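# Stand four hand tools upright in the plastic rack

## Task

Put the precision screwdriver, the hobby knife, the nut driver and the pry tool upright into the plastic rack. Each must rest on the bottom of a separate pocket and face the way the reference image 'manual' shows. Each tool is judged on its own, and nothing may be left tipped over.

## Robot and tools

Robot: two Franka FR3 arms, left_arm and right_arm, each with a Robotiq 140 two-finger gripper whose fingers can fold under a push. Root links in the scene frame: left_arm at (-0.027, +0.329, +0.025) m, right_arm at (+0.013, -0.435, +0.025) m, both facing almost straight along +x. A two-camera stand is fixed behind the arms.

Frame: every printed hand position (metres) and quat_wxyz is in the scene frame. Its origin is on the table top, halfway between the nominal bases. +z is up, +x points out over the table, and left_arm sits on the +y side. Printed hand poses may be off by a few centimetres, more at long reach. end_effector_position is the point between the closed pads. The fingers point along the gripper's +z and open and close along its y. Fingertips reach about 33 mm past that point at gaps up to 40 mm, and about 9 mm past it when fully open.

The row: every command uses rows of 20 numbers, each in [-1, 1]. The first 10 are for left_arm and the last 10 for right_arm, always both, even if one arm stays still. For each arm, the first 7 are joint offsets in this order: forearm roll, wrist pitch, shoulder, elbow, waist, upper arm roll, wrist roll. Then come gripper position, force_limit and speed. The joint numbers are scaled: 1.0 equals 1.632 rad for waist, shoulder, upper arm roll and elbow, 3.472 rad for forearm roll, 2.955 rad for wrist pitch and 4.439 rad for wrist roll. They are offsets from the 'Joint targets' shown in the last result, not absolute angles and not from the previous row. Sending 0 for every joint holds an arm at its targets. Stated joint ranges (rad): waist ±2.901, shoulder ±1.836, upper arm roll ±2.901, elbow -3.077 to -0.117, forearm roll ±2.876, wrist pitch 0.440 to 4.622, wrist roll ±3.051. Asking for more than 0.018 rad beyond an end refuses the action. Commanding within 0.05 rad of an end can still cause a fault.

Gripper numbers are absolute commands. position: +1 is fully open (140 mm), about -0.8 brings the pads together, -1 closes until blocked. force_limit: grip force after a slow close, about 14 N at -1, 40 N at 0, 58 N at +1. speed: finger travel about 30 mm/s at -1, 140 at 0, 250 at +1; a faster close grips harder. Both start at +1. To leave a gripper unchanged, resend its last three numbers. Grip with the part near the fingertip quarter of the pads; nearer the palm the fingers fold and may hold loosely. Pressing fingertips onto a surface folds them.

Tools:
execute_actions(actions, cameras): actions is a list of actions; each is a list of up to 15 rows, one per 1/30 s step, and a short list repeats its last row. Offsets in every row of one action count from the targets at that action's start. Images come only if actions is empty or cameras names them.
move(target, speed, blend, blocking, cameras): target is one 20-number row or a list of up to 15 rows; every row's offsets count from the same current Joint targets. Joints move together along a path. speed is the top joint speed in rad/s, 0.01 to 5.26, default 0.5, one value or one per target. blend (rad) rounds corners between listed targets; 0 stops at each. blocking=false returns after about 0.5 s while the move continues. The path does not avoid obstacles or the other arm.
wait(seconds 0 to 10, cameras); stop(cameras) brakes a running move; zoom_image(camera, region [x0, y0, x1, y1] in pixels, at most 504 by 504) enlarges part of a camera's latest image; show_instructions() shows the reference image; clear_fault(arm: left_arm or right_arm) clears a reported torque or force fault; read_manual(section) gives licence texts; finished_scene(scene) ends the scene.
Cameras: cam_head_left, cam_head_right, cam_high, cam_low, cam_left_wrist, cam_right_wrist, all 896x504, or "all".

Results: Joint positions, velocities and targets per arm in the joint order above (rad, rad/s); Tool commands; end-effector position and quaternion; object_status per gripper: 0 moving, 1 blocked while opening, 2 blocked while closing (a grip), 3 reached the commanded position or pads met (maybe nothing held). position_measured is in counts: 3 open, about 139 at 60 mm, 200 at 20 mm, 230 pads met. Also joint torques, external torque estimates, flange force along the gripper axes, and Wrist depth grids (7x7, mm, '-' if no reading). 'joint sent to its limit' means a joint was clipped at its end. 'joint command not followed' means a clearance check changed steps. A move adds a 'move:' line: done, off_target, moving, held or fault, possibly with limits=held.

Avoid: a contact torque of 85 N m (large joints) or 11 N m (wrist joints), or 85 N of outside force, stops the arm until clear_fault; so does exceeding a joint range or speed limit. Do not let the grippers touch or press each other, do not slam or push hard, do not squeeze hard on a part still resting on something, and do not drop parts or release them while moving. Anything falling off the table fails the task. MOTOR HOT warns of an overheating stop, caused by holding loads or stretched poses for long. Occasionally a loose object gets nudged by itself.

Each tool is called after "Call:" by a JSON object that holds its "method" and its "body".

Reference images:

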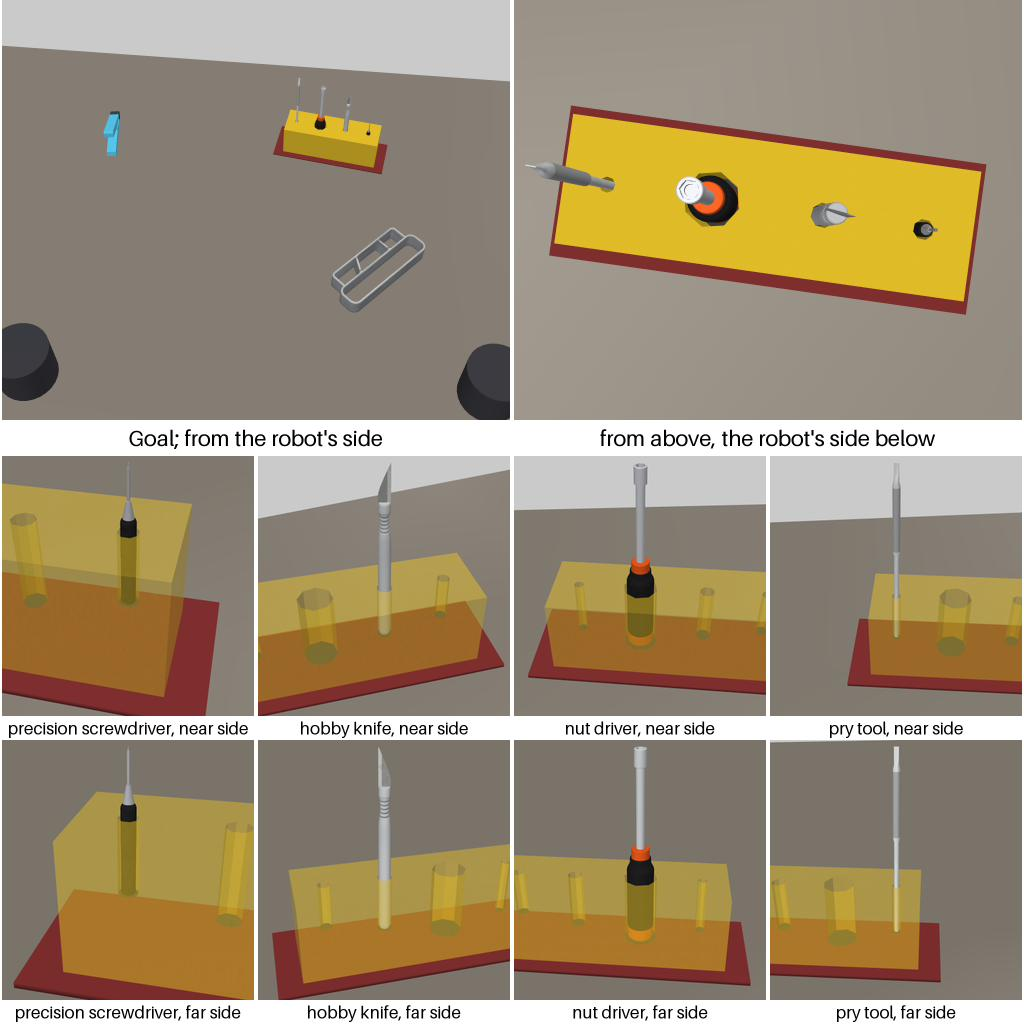

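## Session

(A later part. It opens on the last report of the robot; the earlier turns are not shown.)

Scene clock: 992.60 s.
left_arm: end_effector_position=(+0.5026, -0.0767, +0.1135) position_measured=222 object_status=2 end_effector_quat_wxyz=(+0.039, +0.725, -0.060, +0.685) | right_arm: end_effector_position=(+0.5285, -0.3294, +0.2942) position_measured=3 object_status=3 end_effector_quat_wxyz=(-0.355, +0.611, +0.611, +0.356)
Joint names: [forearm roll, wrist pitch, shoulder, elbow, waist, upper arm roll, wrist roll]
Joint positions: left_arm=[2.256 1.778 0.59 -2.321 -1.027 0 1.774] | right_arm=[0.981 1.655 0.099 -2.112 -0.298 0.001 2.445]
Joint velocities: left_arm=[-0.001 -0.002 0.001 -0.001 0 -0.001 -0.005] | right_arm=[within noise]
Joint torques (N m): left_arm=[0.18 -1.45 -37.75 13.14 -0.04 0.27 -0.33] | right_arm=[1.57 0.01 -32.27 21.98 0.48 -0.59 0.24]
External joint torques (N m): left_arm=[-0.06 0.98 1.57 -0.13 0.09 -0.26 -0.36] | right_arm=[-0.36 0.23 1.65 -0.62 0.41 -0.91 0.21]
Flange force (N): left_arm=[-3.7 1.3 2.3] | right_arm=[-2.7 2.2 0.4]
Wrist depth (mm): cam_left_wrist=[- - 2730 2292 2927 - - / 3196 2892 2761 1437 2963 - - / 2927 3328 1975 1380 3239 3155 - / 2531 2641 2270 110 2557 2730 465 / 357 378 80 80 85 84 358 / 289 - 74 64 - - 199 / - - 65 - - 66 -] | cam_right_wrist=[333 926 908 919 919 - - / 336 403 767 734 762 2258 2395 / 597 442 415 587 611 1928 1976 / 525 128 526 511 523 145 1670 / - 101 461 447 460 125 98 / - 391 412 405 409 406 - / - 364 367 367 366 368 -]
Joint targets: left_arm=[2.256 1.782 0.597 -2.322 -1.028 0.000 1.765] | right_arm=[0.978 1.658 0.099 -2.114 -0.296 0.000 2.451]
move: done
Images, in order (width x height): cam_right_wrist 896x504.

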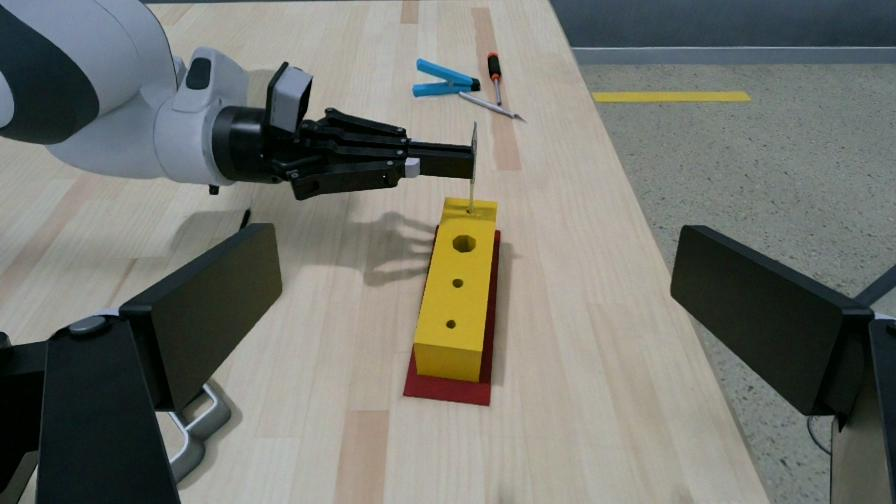

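Call:
{"method": "move", "body": {"target": [[0, 0, 0, 0, 0, 0, 0, -0.45, -1, -1, 0, 0, 0, 0, 0, 0, 0, 1, 1, 1],[-0.0454, -0.0234, -0.038, -0.0926, -0.1023, 0, -0.0111, -0.45, -1, -1, 0, 0, 0, 0, 0, 0, 0, 1, 1, 1]], "speed": 0.15, "cameras": ["cam_right_wrist", "cam_high", "cam_left_wrist"]}}

Call:
{"method": "zoom_image", "body": {"camera": "cam_right_wrist", "region": [400, 90, 540, 230]}}

Call:
{"method": "zoom_image", "body": {"camera": "cam_high", "region": [340, 220, 430, 310]}}

Scene clock: 1017.83 s.
left_arm: end_effector_position=(+0.4221, -0.0602, +0.1050) position_measured=186 object_status=3 end_effector_quat_wxyz=(+0.035, +0.731, -0.065, +0.678) | right_arm: end_effector_position=(+0.5285, -0.3294, +0.2942) position_measured=3 object_status=3 end_effector_quat_wxyz=(-0.355, +0.611, +0.611, +0.356)
Joint names: [forearm roll, wrist pitch, shoulder, elbow, waist, upper arm roll, wrist roll]
Joint positions: left_arm=[2.101 1.718 0.537 -2.471 -1.193 0 1.724] | right_arm=[0.981 1.655 0.099 -2.112 -0.298 0.001 2.445]
Joint velocities: left_arm=[-0.001 -0.002 0 0 0.003 0 -0.006] | right_arm=[within noise]
Joint torques (N m): left_arm=[-0.16 -2.64 -37.92 11.09 -0.16 0.44 -0.3] | right_arm=[1.58 0.01 -32.24 21.96 0.48 -0.6 0.23]
External joint torques (N m): left_arm=[-0.35 -0.25 -2.33 0.19 -0.1 -0.32 -0.32] | right_arm=[-0.36 0.22 1.84 -0.72 0.56 -0.78 0.21]
Flange force (N): left_arm=[6.3 -1.7 -3.2] | right_arm=[-2.9 2.5 0.8]
Wrist depth (mm): cam_left_wrist=[- - 2730 2612 2999 3328 - / 2730 3982 2454 1404 3626 2892 2359 / - - 1943 3374 3283 4672 2359 / 463 460 454 252 160 453 447 / 334 351 85 243 85 90 324 / - 64 - 255 - - - / - - - 214 - - -] | cam_right_wrist=[439 919 915 923 960 2522 2757 / 412 447 727 734 765 2324 2324 / 577 429 452 616 613 1897 1912 / 528 128 525 533 526 144 1694 / - 101 461 449 460 125 98 / - 391 409 405 407 407 - / - 364 368 369 368 366 -]
Joint targets: left_arm=[2.098 1.713 0.535 -2.473 -1.195 0.000 1.716] | right_arm=[0.978 1.658 0.099 -2.114 -0.296 0.000 2.451]
move: done
Images, in order (width x height): cam_high 896x504, cam_left_wrist 896x504, cam_right_wrist 896x504.

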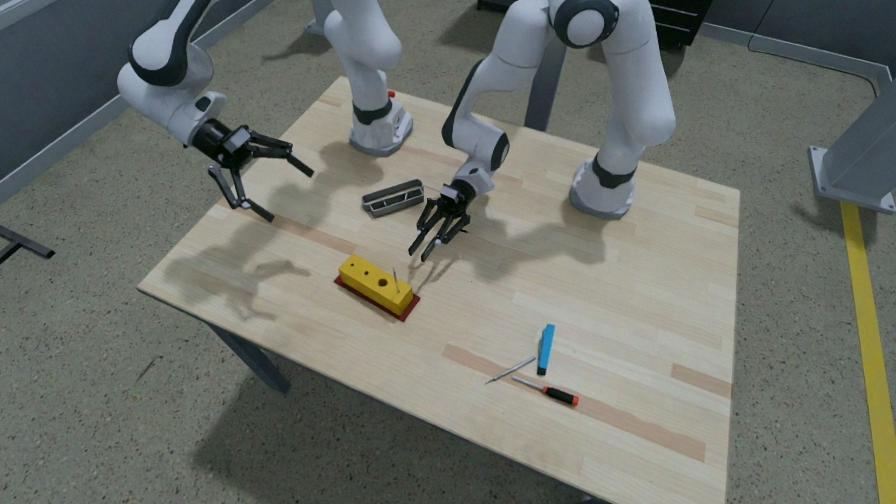

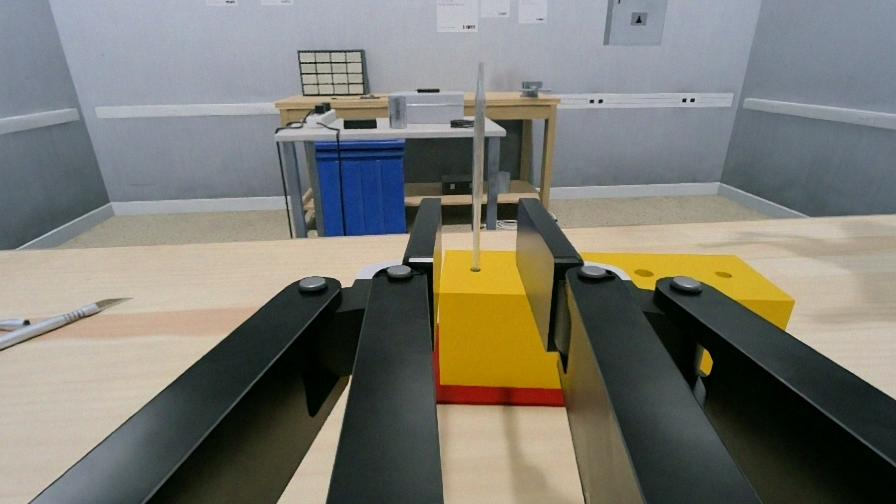

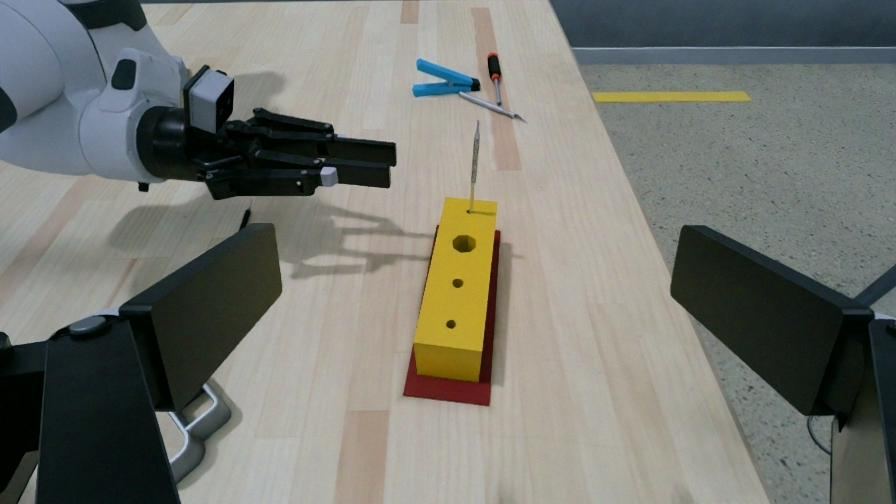

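Scaled by 3.600.

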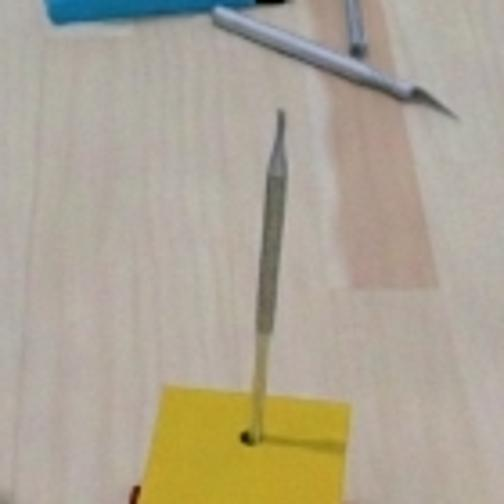

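Scaled by 5.600.

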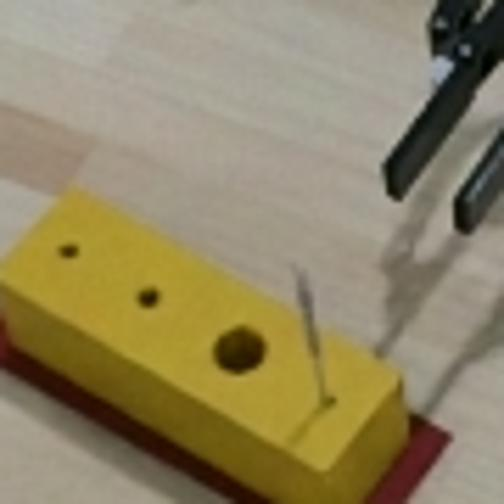

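Call:
{"method": "move", "body": {"target": [[0, 0, -0.2665, 0, 0, 0, 0, -0.45, -1, 1, 0, 0, 0, 0, 0, 0, 0, 1, 1, 1],[-0.6043, 0.1212, -0.2013, 0.3727, 0.6569, 0, -0.4870, -0.45, -1, 1, 0, 0, 0, 0, 0, 0, 0, 1, 1, 1]], "speed": [0.6, 1.2], "blend": [0.15, 0], "cameras": ["cam_left_wrist"]}}

Scene clock: 1080.53 s.
left_arm: end_effector_position=(+0.5786, +0.2719, +0.2204) position_measured=186 object_status=3 end_effector_quat_wxyz=(-0.001, +0.817, -0.577, -0.002) | right_arm: end_effector_position=(+0.5285, -0.3294, +0.2942) position_measured=3 object_status=3 end_effector_quat_wxyz=(-0.355, +0.611, +0.611, +0.356)
Joint names: [forearm roll, wrist pitch, shoulder, elbow, waist, upper arm roll, wrist roll]
Joint positions: left_arm=[0.003 2.067 0.204 -1.866 -0.122 0.001 -0.438] | right_arm=[0.981 1.655 0.099 -2.112 -0.298 0.001 2.445]
Joint velocities: left_arm=[0 0 0 0.001 0 0.001 -0.006] | right_arm=[within noise]
Joint torques (N m): left_arm=[0.28 3.03 -39.82 24.98 0.56 -0.7 -0.45] | right_arm=[1.57 0 -32.25 21.98 0.46 -0.54 0.21]
External joint torques (N m): left_arm=[-0.4 0.41 -0.43 0.53 0.67 -0.78 -0.45] | right_arm=[-0.37 0.22 1.86 -0.71 0.43 -0.83 0.18]
Flange force (N): left_arm=[0.7 -0.2 -0.2] | right_arm=[-3.0 2.5 0.6]
Wrist depth (mm): cam_left_wrist=[1130 1114 331 330 325 322 320 / 1191 1209 353 347 346 340 338 / 1259 1239 374 367 362 360 355 / 1342 407 388 384 159 383 375 / 1412 1365 85 405 85 90 397 / - 65 - 441 - - - / - - - 472 - - -] | cam_right_wrist=[668 881 923 915 976 2371 2470 / 710 712 736 730 770 2280 2302 / 613 614 606 614 606 1992 1928 / 527 525 525 528 521 145 1694 / - 101 462 456 459 125 98 / - 392 407 405 409 408 - / - 362 366 369 367 366 -]
Joint targets: left_arm=[0.000 2.071 0.206 -1.865 -0.122 0.000 -0.446] | right_arm=[0.978 1.658 0.099 -2.114 -0.296 0.000 2.451]
move: done
Images, in order (width x height): cam_left_wrist 896x504.

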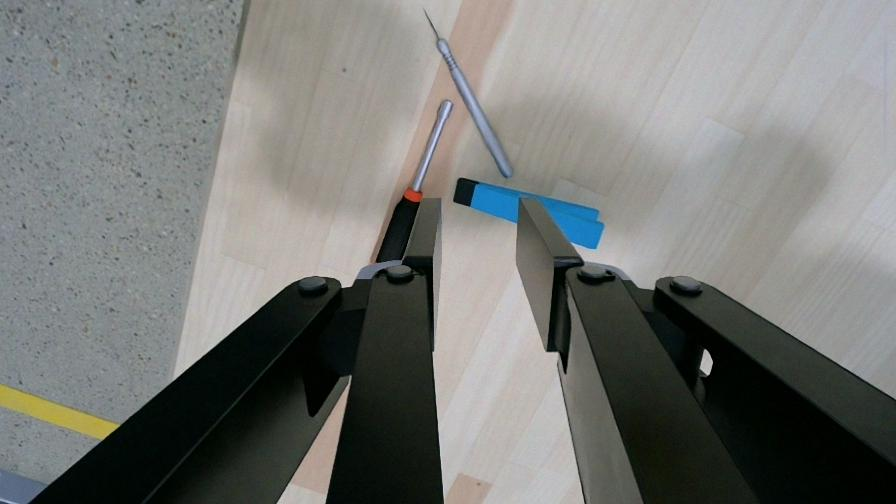

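Call:
{"method": "move", "body": {"target": [0, 0.0734, 0.1435, 0.0106, 0.0181, 0, 0.0918, -0.562, -1, 1, 0, 0, 0, 0, 0, 0, 0, 1, 1, 1], "speed": 0.5, "cameras": ["cam_left_wrist"]}}

Scene clock: 1121.23 s.
left_arm: end_effector_position=(+0.6106, +0.2865, +0.0990) position_measured=200 object_status=3 end_effector_quat_wxyz=(+0.001, +0.699, -0.715, -0.002) | right_arm: end_effector_position=(+0.5285, -0.3294, +0.2942) position_measured=3 object_status=3 end_effector_quat_wxyz=(-0.355, +0.611, +0.611, +0.356)
Joint names: [forearm roll, wrist pitch, shoulder, elbow, waist, upper arm roll, wrist roll]
Joint positions: left_arm=[0.003 2.284 0.44 -1.849 -0.094 0.001 -0.046] | right_arm=[0.981 1.655 0.099 -2.112 -0.298 0.001 2.445]
Joint velocities: left_arm=[-0.001 -0.001 0.001 0 0 0.001 0.005] | right_arm=[within noise]
Joint torques (N m): left_arm=[0.18 3 -46.43 23.47 1.09 -0.1 0.16] | right_arm=[1.55 0.02 -32.28 21.98 0.43 -0.6 0.23]
External joint torques (N m): left_arm=[-0.38 0.41 -1.43 0.62 1.29 -0.31 0.16] | right_arm=[-0.38 0.24 1.72 -0.67 0.24 -1.04 0.2]
Flange force (N): left_arm=[-1.9 1.8 -1.6] | right_arm=[-2.9 2.1 0.2]
Wrist depth (mm): cam_left_wrist=[1038 226 223 220 219 218 215 / 1099 238 236 233 231 229 227 / 1162 255 249 248 242 236 239 / 1209 275 263 135 219 258 254 / 1292 1246 86 91 80 92 269 / 1412 65 - 291 - - 281 / - - 68 - - 68 -] | cam_right_wrist=[670 926 923 891 968 2324 2964 / 706 730 730 734 767 2302 2371 / 617 613 610 613 611 1943 1928 / 527 128 528 528 523 145 1624 / - 101 460 404 459 125 99 / - 392 409 407 405 407 - / - 361 368 368 364 366 -]
Joint targets: left_arm=[0.000 2.288 0.441 -1.847 -0.093 0.000 -0.038] | right_arm=[0.978 1.658 0.099 -2.114 -0.296 0.000 2.451]
move: done
Images, in order (width x height): cam_left_wrist 896x504.

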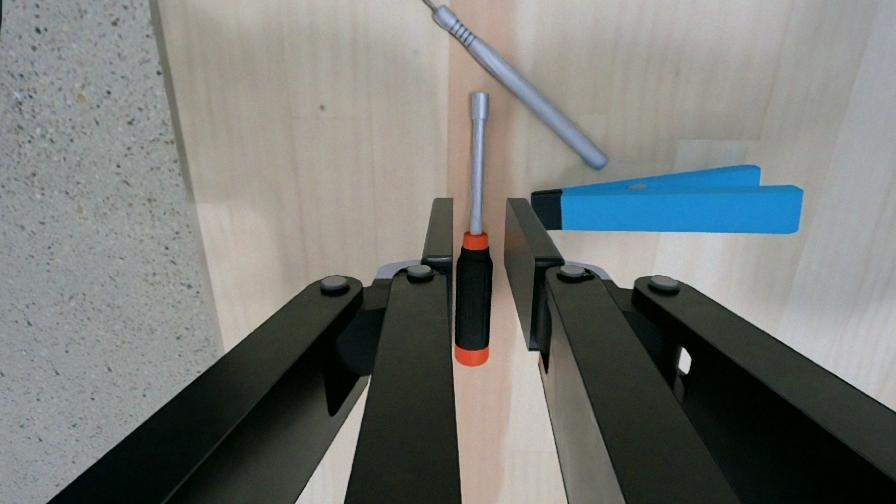

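Call:
{"method": "move", "body": {"target": [[0, 0.0468, 0.0758, -0.0086, 0, 0, 0.0037, -0.562, -1, 1, 0, 0, 0, 0, 0, 0, 0, 1, 1, 1],[0, 0.0468, 0.0758, -0.0086, 0, 0, 0.0037, -1, -0.1, -1, 0, 0, 0, 0, 0, 0, 0, 1, 1, 1]], "speed": 0.2, "cameras": ["cam_left_wrist"]}}

Scene clock: 1155.97 s.
left_arm: end_effector_position=(+0.6124, +0.2863, +0.0273) position_measured=231 object_status=0 end_effector_quat_wxyz=(-0.001, +0.692, -0.722, -0.001) | right_arm: end_effector_position=(+0.5285, -0.3294, +0.2942) position_measured=3 object_status=3 end_effector_quat_wxyz=(-0.355, +0.611, +0.611, +0.356)
Joint names: [forearm roll, wrist pitch, shoulder, elbow, waist, upper arm roll, wrist roll]
Joint positions: left_arm=[0.003 2.424 0.563 -1.861 -0.094 0.001 -0.028] | right_arm=[0.981 1.655 0.099 -2.112 -0.298 0.001 2.445]
Joint torques (N m): left_arm=[0.1 2.84 -47.23 20.88 1.13 0.08 0.15] | right_arm=[1.57 0.02 -32.3 22.01 0.51 -0.57 0.23]
External joint torques (N m): left_arm=[-0.39 0.24 -0.51 -0.43 1.2 -0.34 0.15] | right_arm=[-0.36 0.23 1.74 -0.64 0.54 -0.8 0.2]
Flange force (N): left_arm=[-2.0 3.6 -0.6] | right_arm=[-2.7 2.4 0.6]
Wrist depth (mm): cam_left_wrist=[163 161 160 158 155 154 153 / 172 171 168 166 162 163 161 / 186 180 179 175 174 170 168 / 1174 192 189 134 180 158 135 / 1246 204 86 80 85 189 192 / 1285 - - 64 - - 201 / - - 67 - - 64 -] | cam_right_wrist=[668 926 919 881 941 2470 2098 / 714 712 734 727 734 2348 2324 / 610 614 613 610 613 1882 1912 / 525 525 526 530 522 145 1647 / - 101 463 438 459 125 99 / - 393 409 406 406 408 - / - 363 368 366 366 365 -]
Joint targets: left_arm=[0.000 2.427 0.564 -1.861 -0.093 0.000 -0.022] | right_arm=[0.978 1.658 0.099 -2.114 -0.296 0.000 2.451]
move: done
Images, in order (width x height): cam_left_wrist 896x504.

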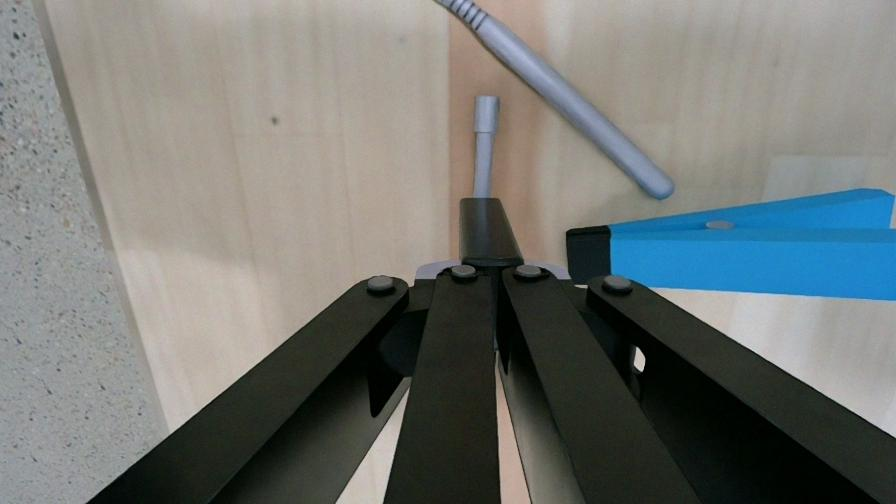

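Call:
{"method": "move", "body": {"target": [[0, 0, 0, 0, 0, 0, 0, -0.562, -0.1, 0.5, 0, 0, 0, 0, 0, 0, 0, 1, 1, 1],[0, 0.0043, 0.0079, 0, 0, 0, 0, -0.562, -0.1, 0.5, 0, 0, 0, 0, 0, 0, 0, 1, 1, 1],[0, 0.0043, 0.0079, 0, 0, 0, 0, -1, -0.1, -1, 0, 0, 0, 0, 0, 0, 0, 1, 1, 1]], "speed": 0.1, "cameras": ["cam_left_wrist"]}}

Scene clock: 1172.27 s.
left_arm: end_effector_position=(+0.6123, +0.2863, +0.0209) position_measured=222 object_status=0 end_effector_quat_wxyz=(-0.001, +0.692, -0.722, -0.001) | right_arm: end_effector_position=(+0.5285, -0.3294, +0.2942) position_measured=3 object_status=3 end_effector_quat_wxyz=(-0.355, +0.611, +0.611, +0.356)
Joint names: [forearm roll, wrist pitch, shoulder, elbow, waist, upper arm roll, wrist roll]
Joint positions: left_arm=[0.003 2.435 0.575 -1.861 -0.094 0.001 -0.028] | right_arm=[0.981 1.655 0.099 -2.112 -0.298 0.001 2.445]
Joint torques (N m): left_arm=[0.08 2.97 -48.1 21.39 1.07 0.05 0.15] | right_arm=[1.57 0.03 -32.27 21.95 0.45 -0.61 0.22]
External joint torques (N m): left_arm=[-0.41 0.36 -1.13 0.14 1.05 -0.45 0.15] | right_arm=[-0.36 0.25 1.69 -0.63 0.37 -0.95 0.19]
Flange force (N): left_arm=[-1.7 2.8 -1.5] | right_arm=[-2.8 2.2 0.4]
Wrist depth (mm): cam_left_wrist=[157 155 153 153 150 148 147 / 166 164 162 160 158 157 155 / 177 174 172 168 168 165 162 / 1141 185 182 134 173 152 133 / 1233 196 85 80 85 80 185 / 1279 - 74 - - - 193 / - - 66 - - 66 -] | cam_right_wrist=[693 888 926 919 838 2496 2419 / 704 718 741 725 765 2280 2348 / 613 608 606 613 614 1928 1838 / 529 128 525 509 522 145 1647 / - 101 459 444 459 125 99 / - 391 409 404 407 406 - / - 366 368 368 367 366 -]
Joint targets: left_arm=[0.000 2.439 0.577 -1.861 -0.093 0.000 -0.022] | right_arm=[0.978 1.658 0.099 -2.114 -0.296 0.000 2.451]
move: done
Images, in order (width x height): cam_left_wrist 896x504.

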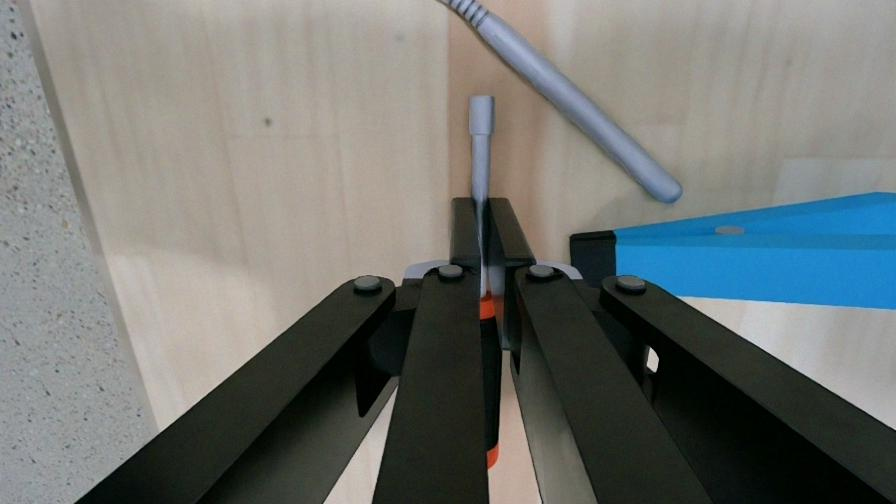

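Call:
{"method": "move", "body": {"target": [[0, -0.1618, -0.2923, 0, 0, 0, 0, -1, -0.1, -1, 0, 0, 0, 0, 0, 0, 0, 1, 1, 1],[0.3111, -0.1993, -0.2923, -0.1158, -0.3107, 0, 0.2077, -1, -0.1, -1, 0, 0, 0, 0, 0, 0, 0, 1, 1, 1],[0.602, -0.1629, -0.2297, -0.2708, -0.6148, 0, 0.4811, -1, -0.1, -1, 0, 0, 0, 0, 0, 0, 0, 1, 1, 1],[0.6241, -0.2117, -0.045, -0.2545, -0.6148, 0, 0.4263, -1, -0.1, -1, 0, 0, 0, 0, 0, 0, 0, 1, 1, 1]], "speed": [0.3, 0.9, 0.9, 0.3], "blend": [0.05, 0.15, 0.04, 0], "cameras": ["cam_left_wrist", "cam_right_wrist", "cam_high", "cam_low"]}}

Scene clock: 1223.23 s.
left_arm: end_effector_position=(+0.4905, -0.1229, +0.1679) position_measured=222 object_status=2 end_effector_quat_wxyz=(+0.044, +0.719, -0.053, +0.692) | right_arm: end_effector_position=(+0.5285, -0.3294, +0.2942) position_measured=3 object_status=3 end_effector_quat_wxyz=(-0.355, +0.611, +0.611, +0.356)
Joint names: [forearm roll, wrist pitch, shoulder, elbow, waist, upper arm roll, wrist roll]
Joint positions: left_arm=[2.164 1.819 0.503 -2.279 -1.096 -0.001 1.878] | right_arm=[0.981 1.655 0.099 -2.112 -0.298 0.001 2.445]
Joint velocities: left_arm=[0 0 0.001 0 0.001 0 -0.005] | right_arm=[within noise]
Joint torques (N m): left_arm=[0.97 -2.79 -41.71 17.08 0.44 0.64 -0.17] | right_arm=[1.57 0.01 -32.21 21.96 0.43 -0.56 0.23]
External joint torques (N m): left_arm=[0.57 -0.38 -1.98 1.19 0.57 0.17 -0.2] | right_arm=[-0.37 0.22 1.85 -0.74 0.4 -0.84 0.2]
Flange force (N): left_arm=[3.5 -1.1 1.3] | right_arm=[-3.0 2.4 0.6]
Wrist depth (mm): cam_left_wrist=[2670 2858 - 2858 3037 - - / - 2531 2730 2892 3239 3037 - / - - 2076 1827 3283 - - / 2584 2927 2229 116 2858 2963 2792 / 2024 2112 80 80 85 84 482 / 368 - 74 - - - 389 / - - 66 - - 66 -] | cam_right_wrist=[334 868 937 912 937 2605 2664 / 333 343 363 732 762 2237 2216 / 573 578 574 593 616 1882 1897 / 528 529 526 508 527 145 1670 / - 101 460 448 458 125 98 / - 391 409 407 409 407 - / - 361 368 368 366 366 -]
Joint targets: left_arm=[2.167 1.814 0.504 -2.277 -1.096 0.000 1.871] | right_arm=[0.978 1.658 0.099 -2.114 -0.296 0.000 2.451]
move: done
Images, in order (width x height): cam_high 896x504, cam_low 896x504, cam_left_wrist 896x504, cam_right_wrist 896x504.

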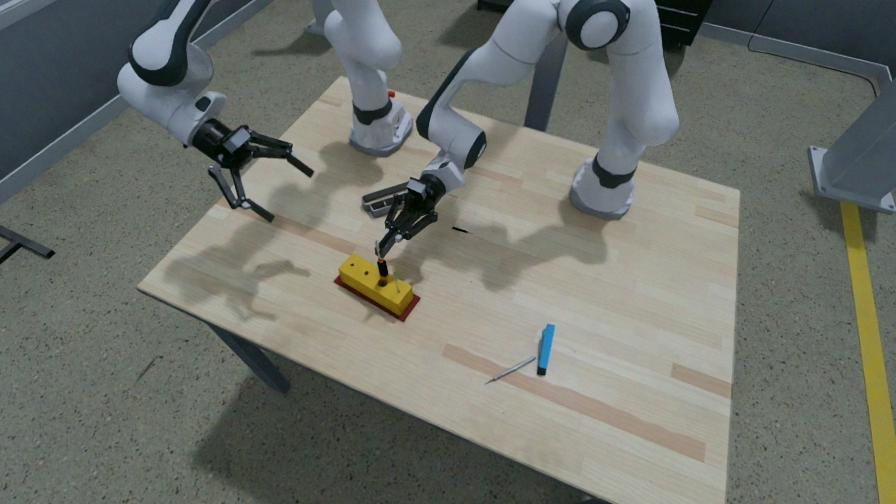

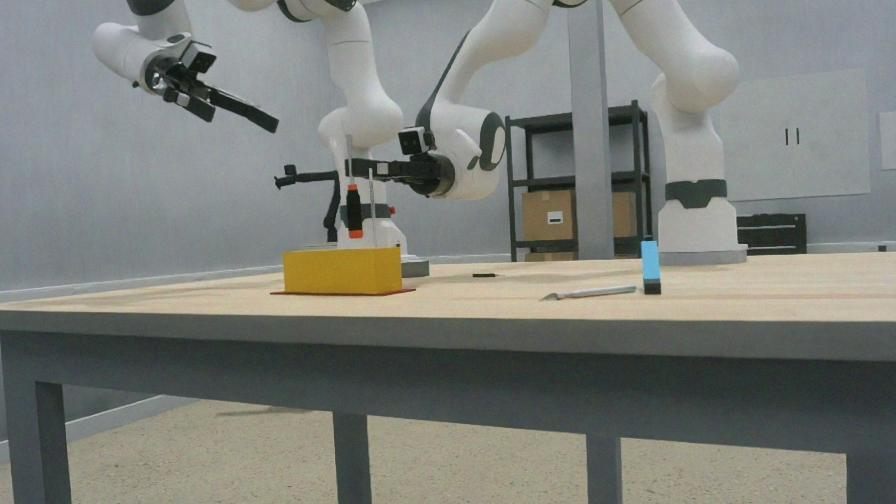

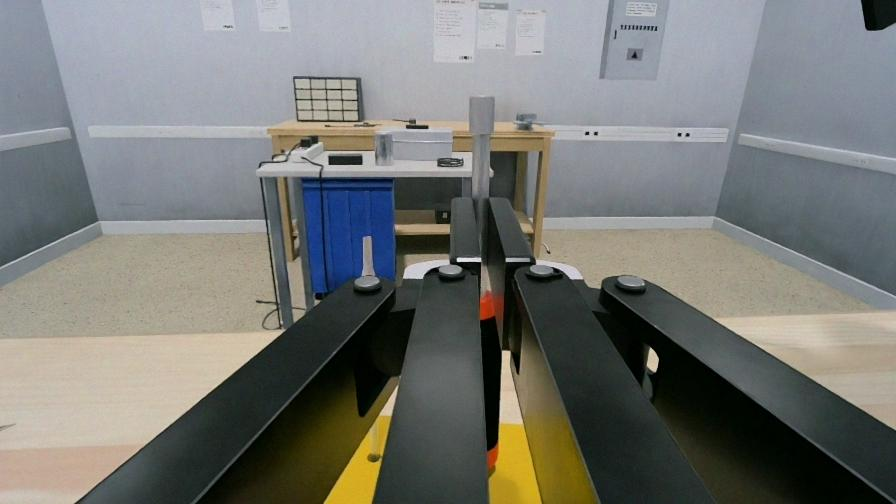

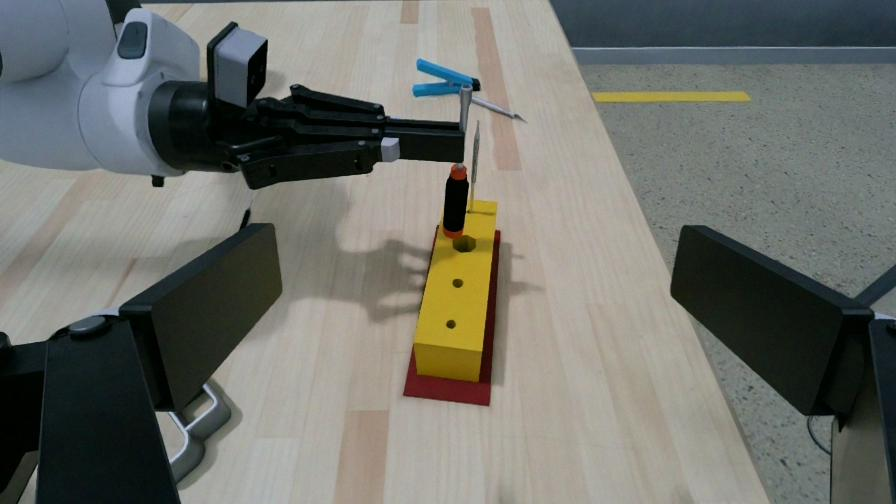

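Call:
{"method": "zoom_image", "body": {"camera": "cam_right_wrist", "region": [400, 70, 540, 270]}}

Call:
{"method": "zoom_image", "body": {"camera": "cam_high", "region": [335, 230, 425, 320]}}

Call:
{"method": "zoom_image", "body": {"camera": "cam_low", "region": [310, 120, 420, 300]}}

Call:
{"method": "zoom_image", "body": {"camera": "cam_left_wrist", "region": [430, 90, 550, 504]}}

Scaled by 2.520.

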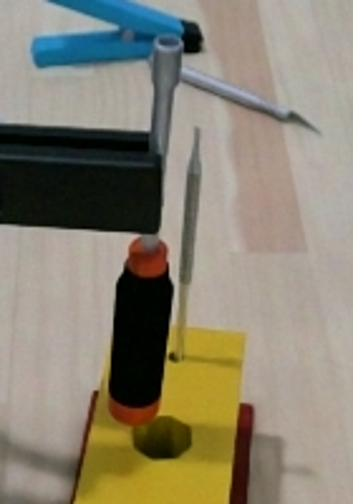

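Scaled by 5.600.

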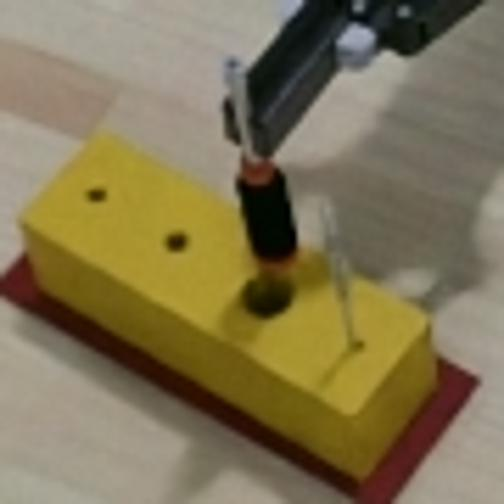

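Scaled by 2.800.

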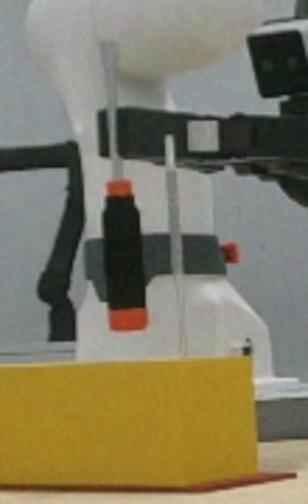

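Scaled by 1.217.

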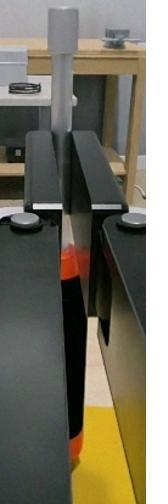

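Call:
{"method": "move", "body": {"target": [0.0074, -0.0253, 0.0443, 0.0162, 0.0023, 0, -0.0149, -1, -0.1, -1, 0, 0, 0, 0, 0, 0, 0, 1, 1, 1], "speed": 0.1, "cameras": ["cam_right_wrist", "cam_high", "cam_low"]}}

Call:
{"method": "zoom_image", "body": {"camera": "cam_right_wrist", "region": [420, 70, 510, 270]}}

Call:
{"method": "zoom_image", "body": {"camera": "cam_high", "region": [355, 240, 415, 300]}}

Call:
{"method": "zoom_image", "body": {"camera": "cam_low", "region": [310, 120, 420, 300]}}

Scene clock: 1283.67 s.
left_arm: end_effector_position=(+0.4969, -0.1210, +0.1576) position_measured=222 object_status=2 end_effector_quat_wxyz=(+0.054, +0.701, -0.043, +0.710) | right_arm: end_effector_position=(+0.5285, -0.3294, +0.2942) position_measured=3 object_status=3 end_effector_quat_wxyz=(-0.355, +0.611, +0.611, +0.356)
Joint names: [forearm roll, wrist pitch, shoulder, elbow, waist, upper arm roll, wrist roll]
Joint positions: left_arm=[2.19 1.744 0.574 -2.252 -1.094 -0.001 1.812] | right_arm=[0.981 1.655 0.099 -2.112 -0.298 0.001 2.445]
Joint velocities: left_arm=[0.001 0.001 -0.001 0.001 0 -0.001 -0.005] | right_arm=[within noise]
Joint torques (N m): left_arm=[0.96 -2.99 -42.31 16.29 1.07 0.77 -0.29] | right_arm=[1.58 0 -32.28 21.94 0.43 -0.55 0.23]
External joint torques (N m): left_arm=[0.57 -0.45 -1.75 1.33 1.26 0.22 -0.33] | right_arm=[-0.36 0.21 1.73 -0.74 0.46 -0.77 0.2]
Flange force (N): left_arm=[2.4 -0.8 2.6] | right_arm=[-2.7 2.1 0.7]
Wrist depth (mm): cam_left_wrist=[2504 2670 2531 2699 2699 - - / 2892 2825 2761 2761 2825 - - / 3075 2858 2094 1538 3155 3422 2479 / 2825 3239 2112 116 2825 3196 2405 / 2169 2270 80 80 85 84 2292 / 354 - 74 - - - 404 / - - 66 - - 66 -] | cam_right_wrist=[333 923 926 923 2470 3040 2605 / 354 356 743 725 767 2258 2348 / 375 366 356 593 613 1959 1912 / 529 128 528 512 520 145 1682 / - 101 461 442 458 125 98 / - 391 409 403 407 409 - / - 361 368 368 369 368 -]
Joint targets: left_arm=[2.193 1.739 0.576 -2.250 -1.093 0.000 1.804] | right_arm=[0.978 1.658 0.099 -2.114 -0.296 0.000 2.451]
move: done
Images, in order (width x height): cam_high 896x504, cam_low 896x504, cam_right_wrist 896x504.

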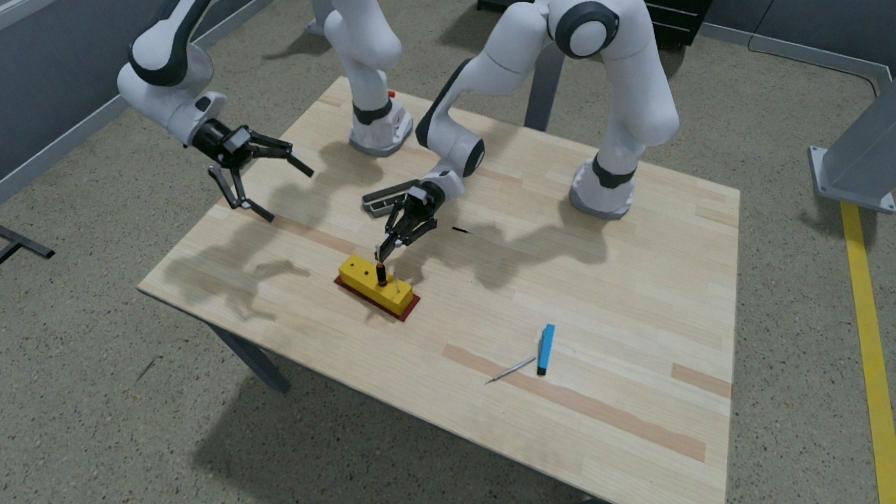

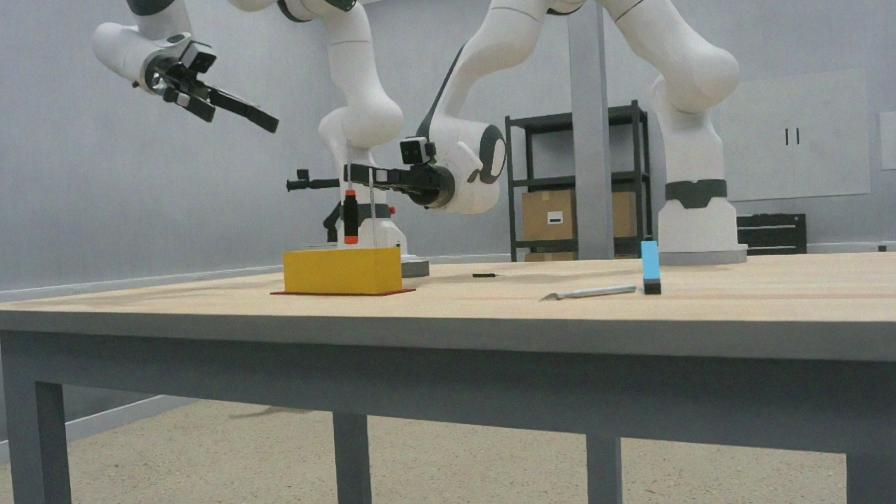

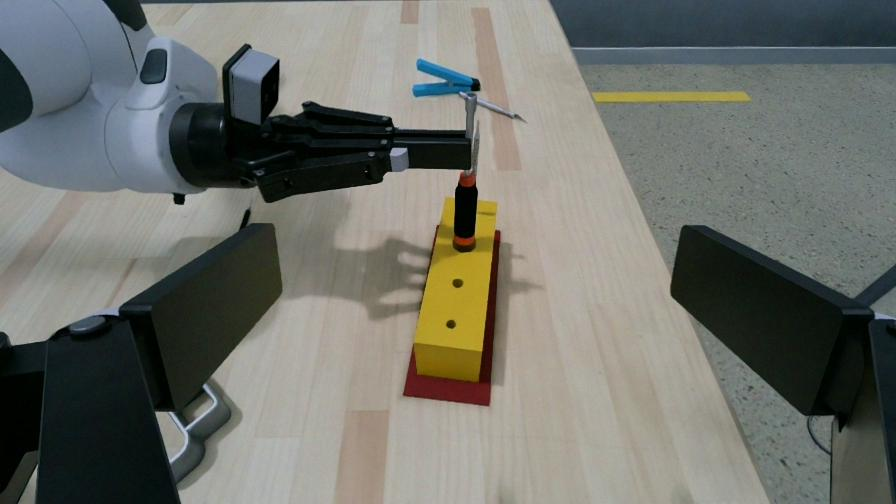

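Scaled by 2.520.

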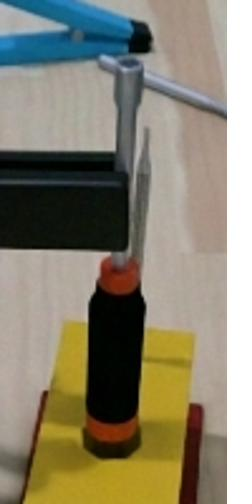

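Scaled by 8.400.

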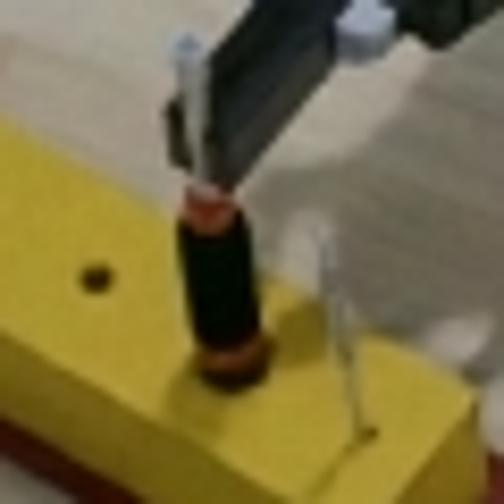

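Scaled by 2.800.

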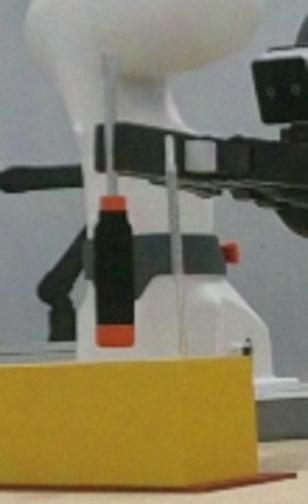

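Call:
{"method": "move", "body": {"target": [0.0004, -0.0019, 0.0118, 0.0059, -0.00105, 0, 0.0016, -1, -0.1, -1, 0, 0, 0, 0, 0, 0, 0, 1, 1, 1], "speed": 0.1, "cameras": ["cam_high", "cam_low", "cam_right_wrist"]}}

Scene clock: 1352.50 s.
left_arm: end_effector_position=(+0.4974, -0.1212, +0.1508) position_measured=222 object_status=2 end_effector_quat_wxyz=(+0.052, +0.701, -0.046, +0.710) | right_arm: end_effector_position=(+0.5285, -0.3294, +0.2942) position_measured=3 object_status=3 end_effector_quat_wxyz=(-0.355, +0.611, +0.611, +0.356)
Joint names: [forearm roll, wrist pitch, shoulder, elbow, waist, upper arm roll, wrist roll]
Joint positions: left_arm=[2.191 1.739 0.593 -2.243 -1.094 -0.001 1.81] | right_arm=[0.981 1.655 0.099 -2.112 -0.298 0.001 2.445]
Joint torques (N m): left_arm=[0.93 -2.92 -42.51 15.48 0.38 0.8 -0.04] | right_arm=[1.57 0.01 -32.29 21.92 0.45 -0.56 0.23]
External joint torques (N m): left_arm=[0.56 -0.36 -1.58 0.7 0.46 0.11 -0.07] | right_arm=[-0.37 0.22 1.77 -0.75 0.44 -0.83 0.21]
Flange force (N): left_arm=[3.1 -1.2 0.8] | right_arm=[-2.8 2.1 0.6]
Wrist depth (mm): cam_left_wrist=[2963 2454 2999 2927 2429 2670 2612 / 2858 2825 3114 3075 3626 - 2963 / 3075 2359 1959 1609 2641 2504 2825 / 2699 2892 2059 115 3470 3328 - / 2076 2249 81 80 85 84 2270 / 345 - 74 - - - 386 / - - 66 - - 66 -] | cam_right_wrist=[334 885 923 908 875 2496 2419 / 358 362 732 732 765 2395 2302 / 375 363 358 594 613 1882 1943 / 528 128 525 522 527 145 1635 / - 101 459 451 459 125 98 / - 391 407 405 409 410 - / - 362 367 366 366 367 -]
Joint targets: left_arm=[2.194 1.733 0.595 -2.241 -1.094 0.000 1.811] | right_arm=[0.978 1.658 0.099 -2.114 -0.296 0.000 2.451]
move: done
Images, in order (width x height): cam_high 896x504, cam_low 896x504, cam_right_wrist 896x504.

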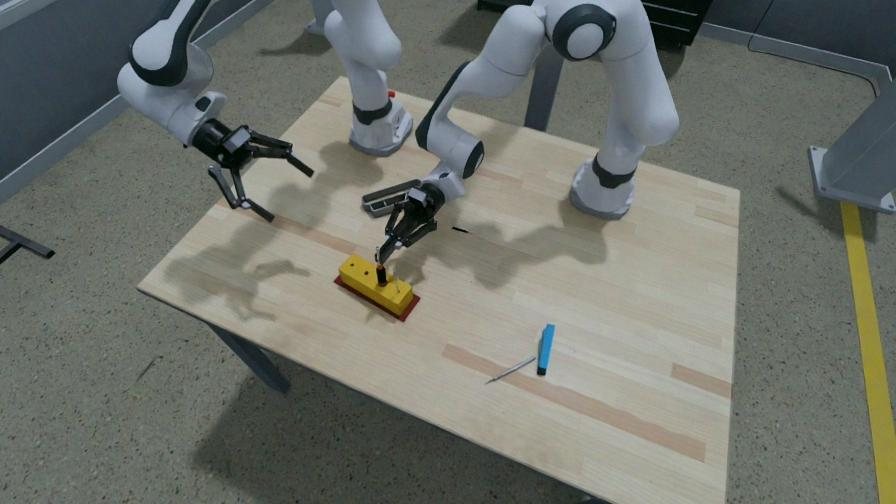

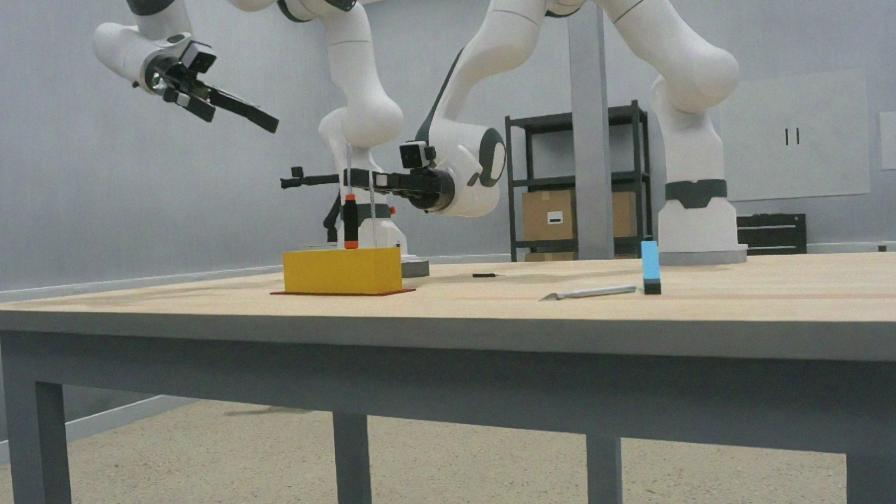

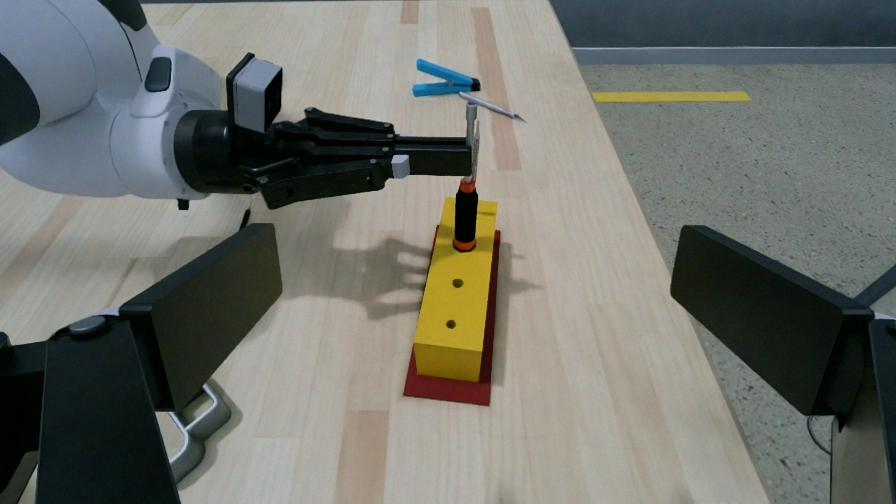

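Call:
{"method": "zoom_image", "body": {"camera": "cam_right_wrist", "region": [420, 160, 520, 270]}}

Call:
{"method": "zoom_image", "body": {"camera": "cam_high", "region": [340, 235, 430, 325]}}

Call:
{"method": "zoom_image", "body": {"camera": "cam_low", "region": [270, 130, 430, 300]}}

Scaled by 4.582.

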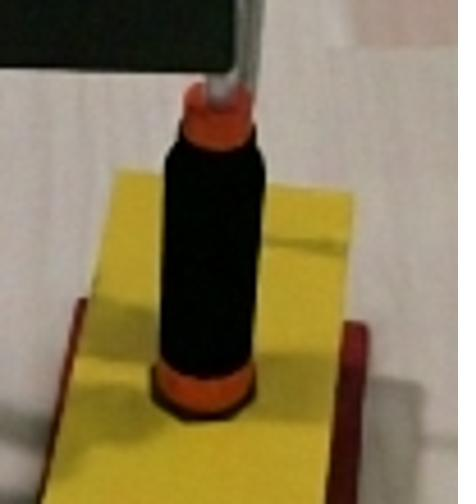

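Scaled by 5.600.

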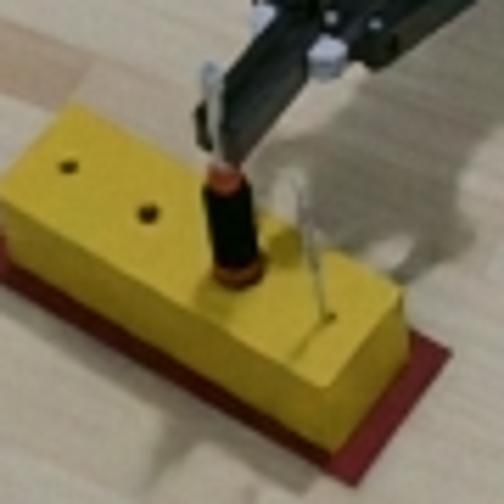

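Scaled by 2.965.

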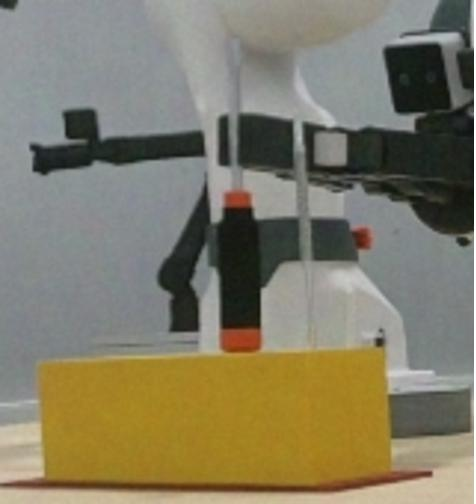

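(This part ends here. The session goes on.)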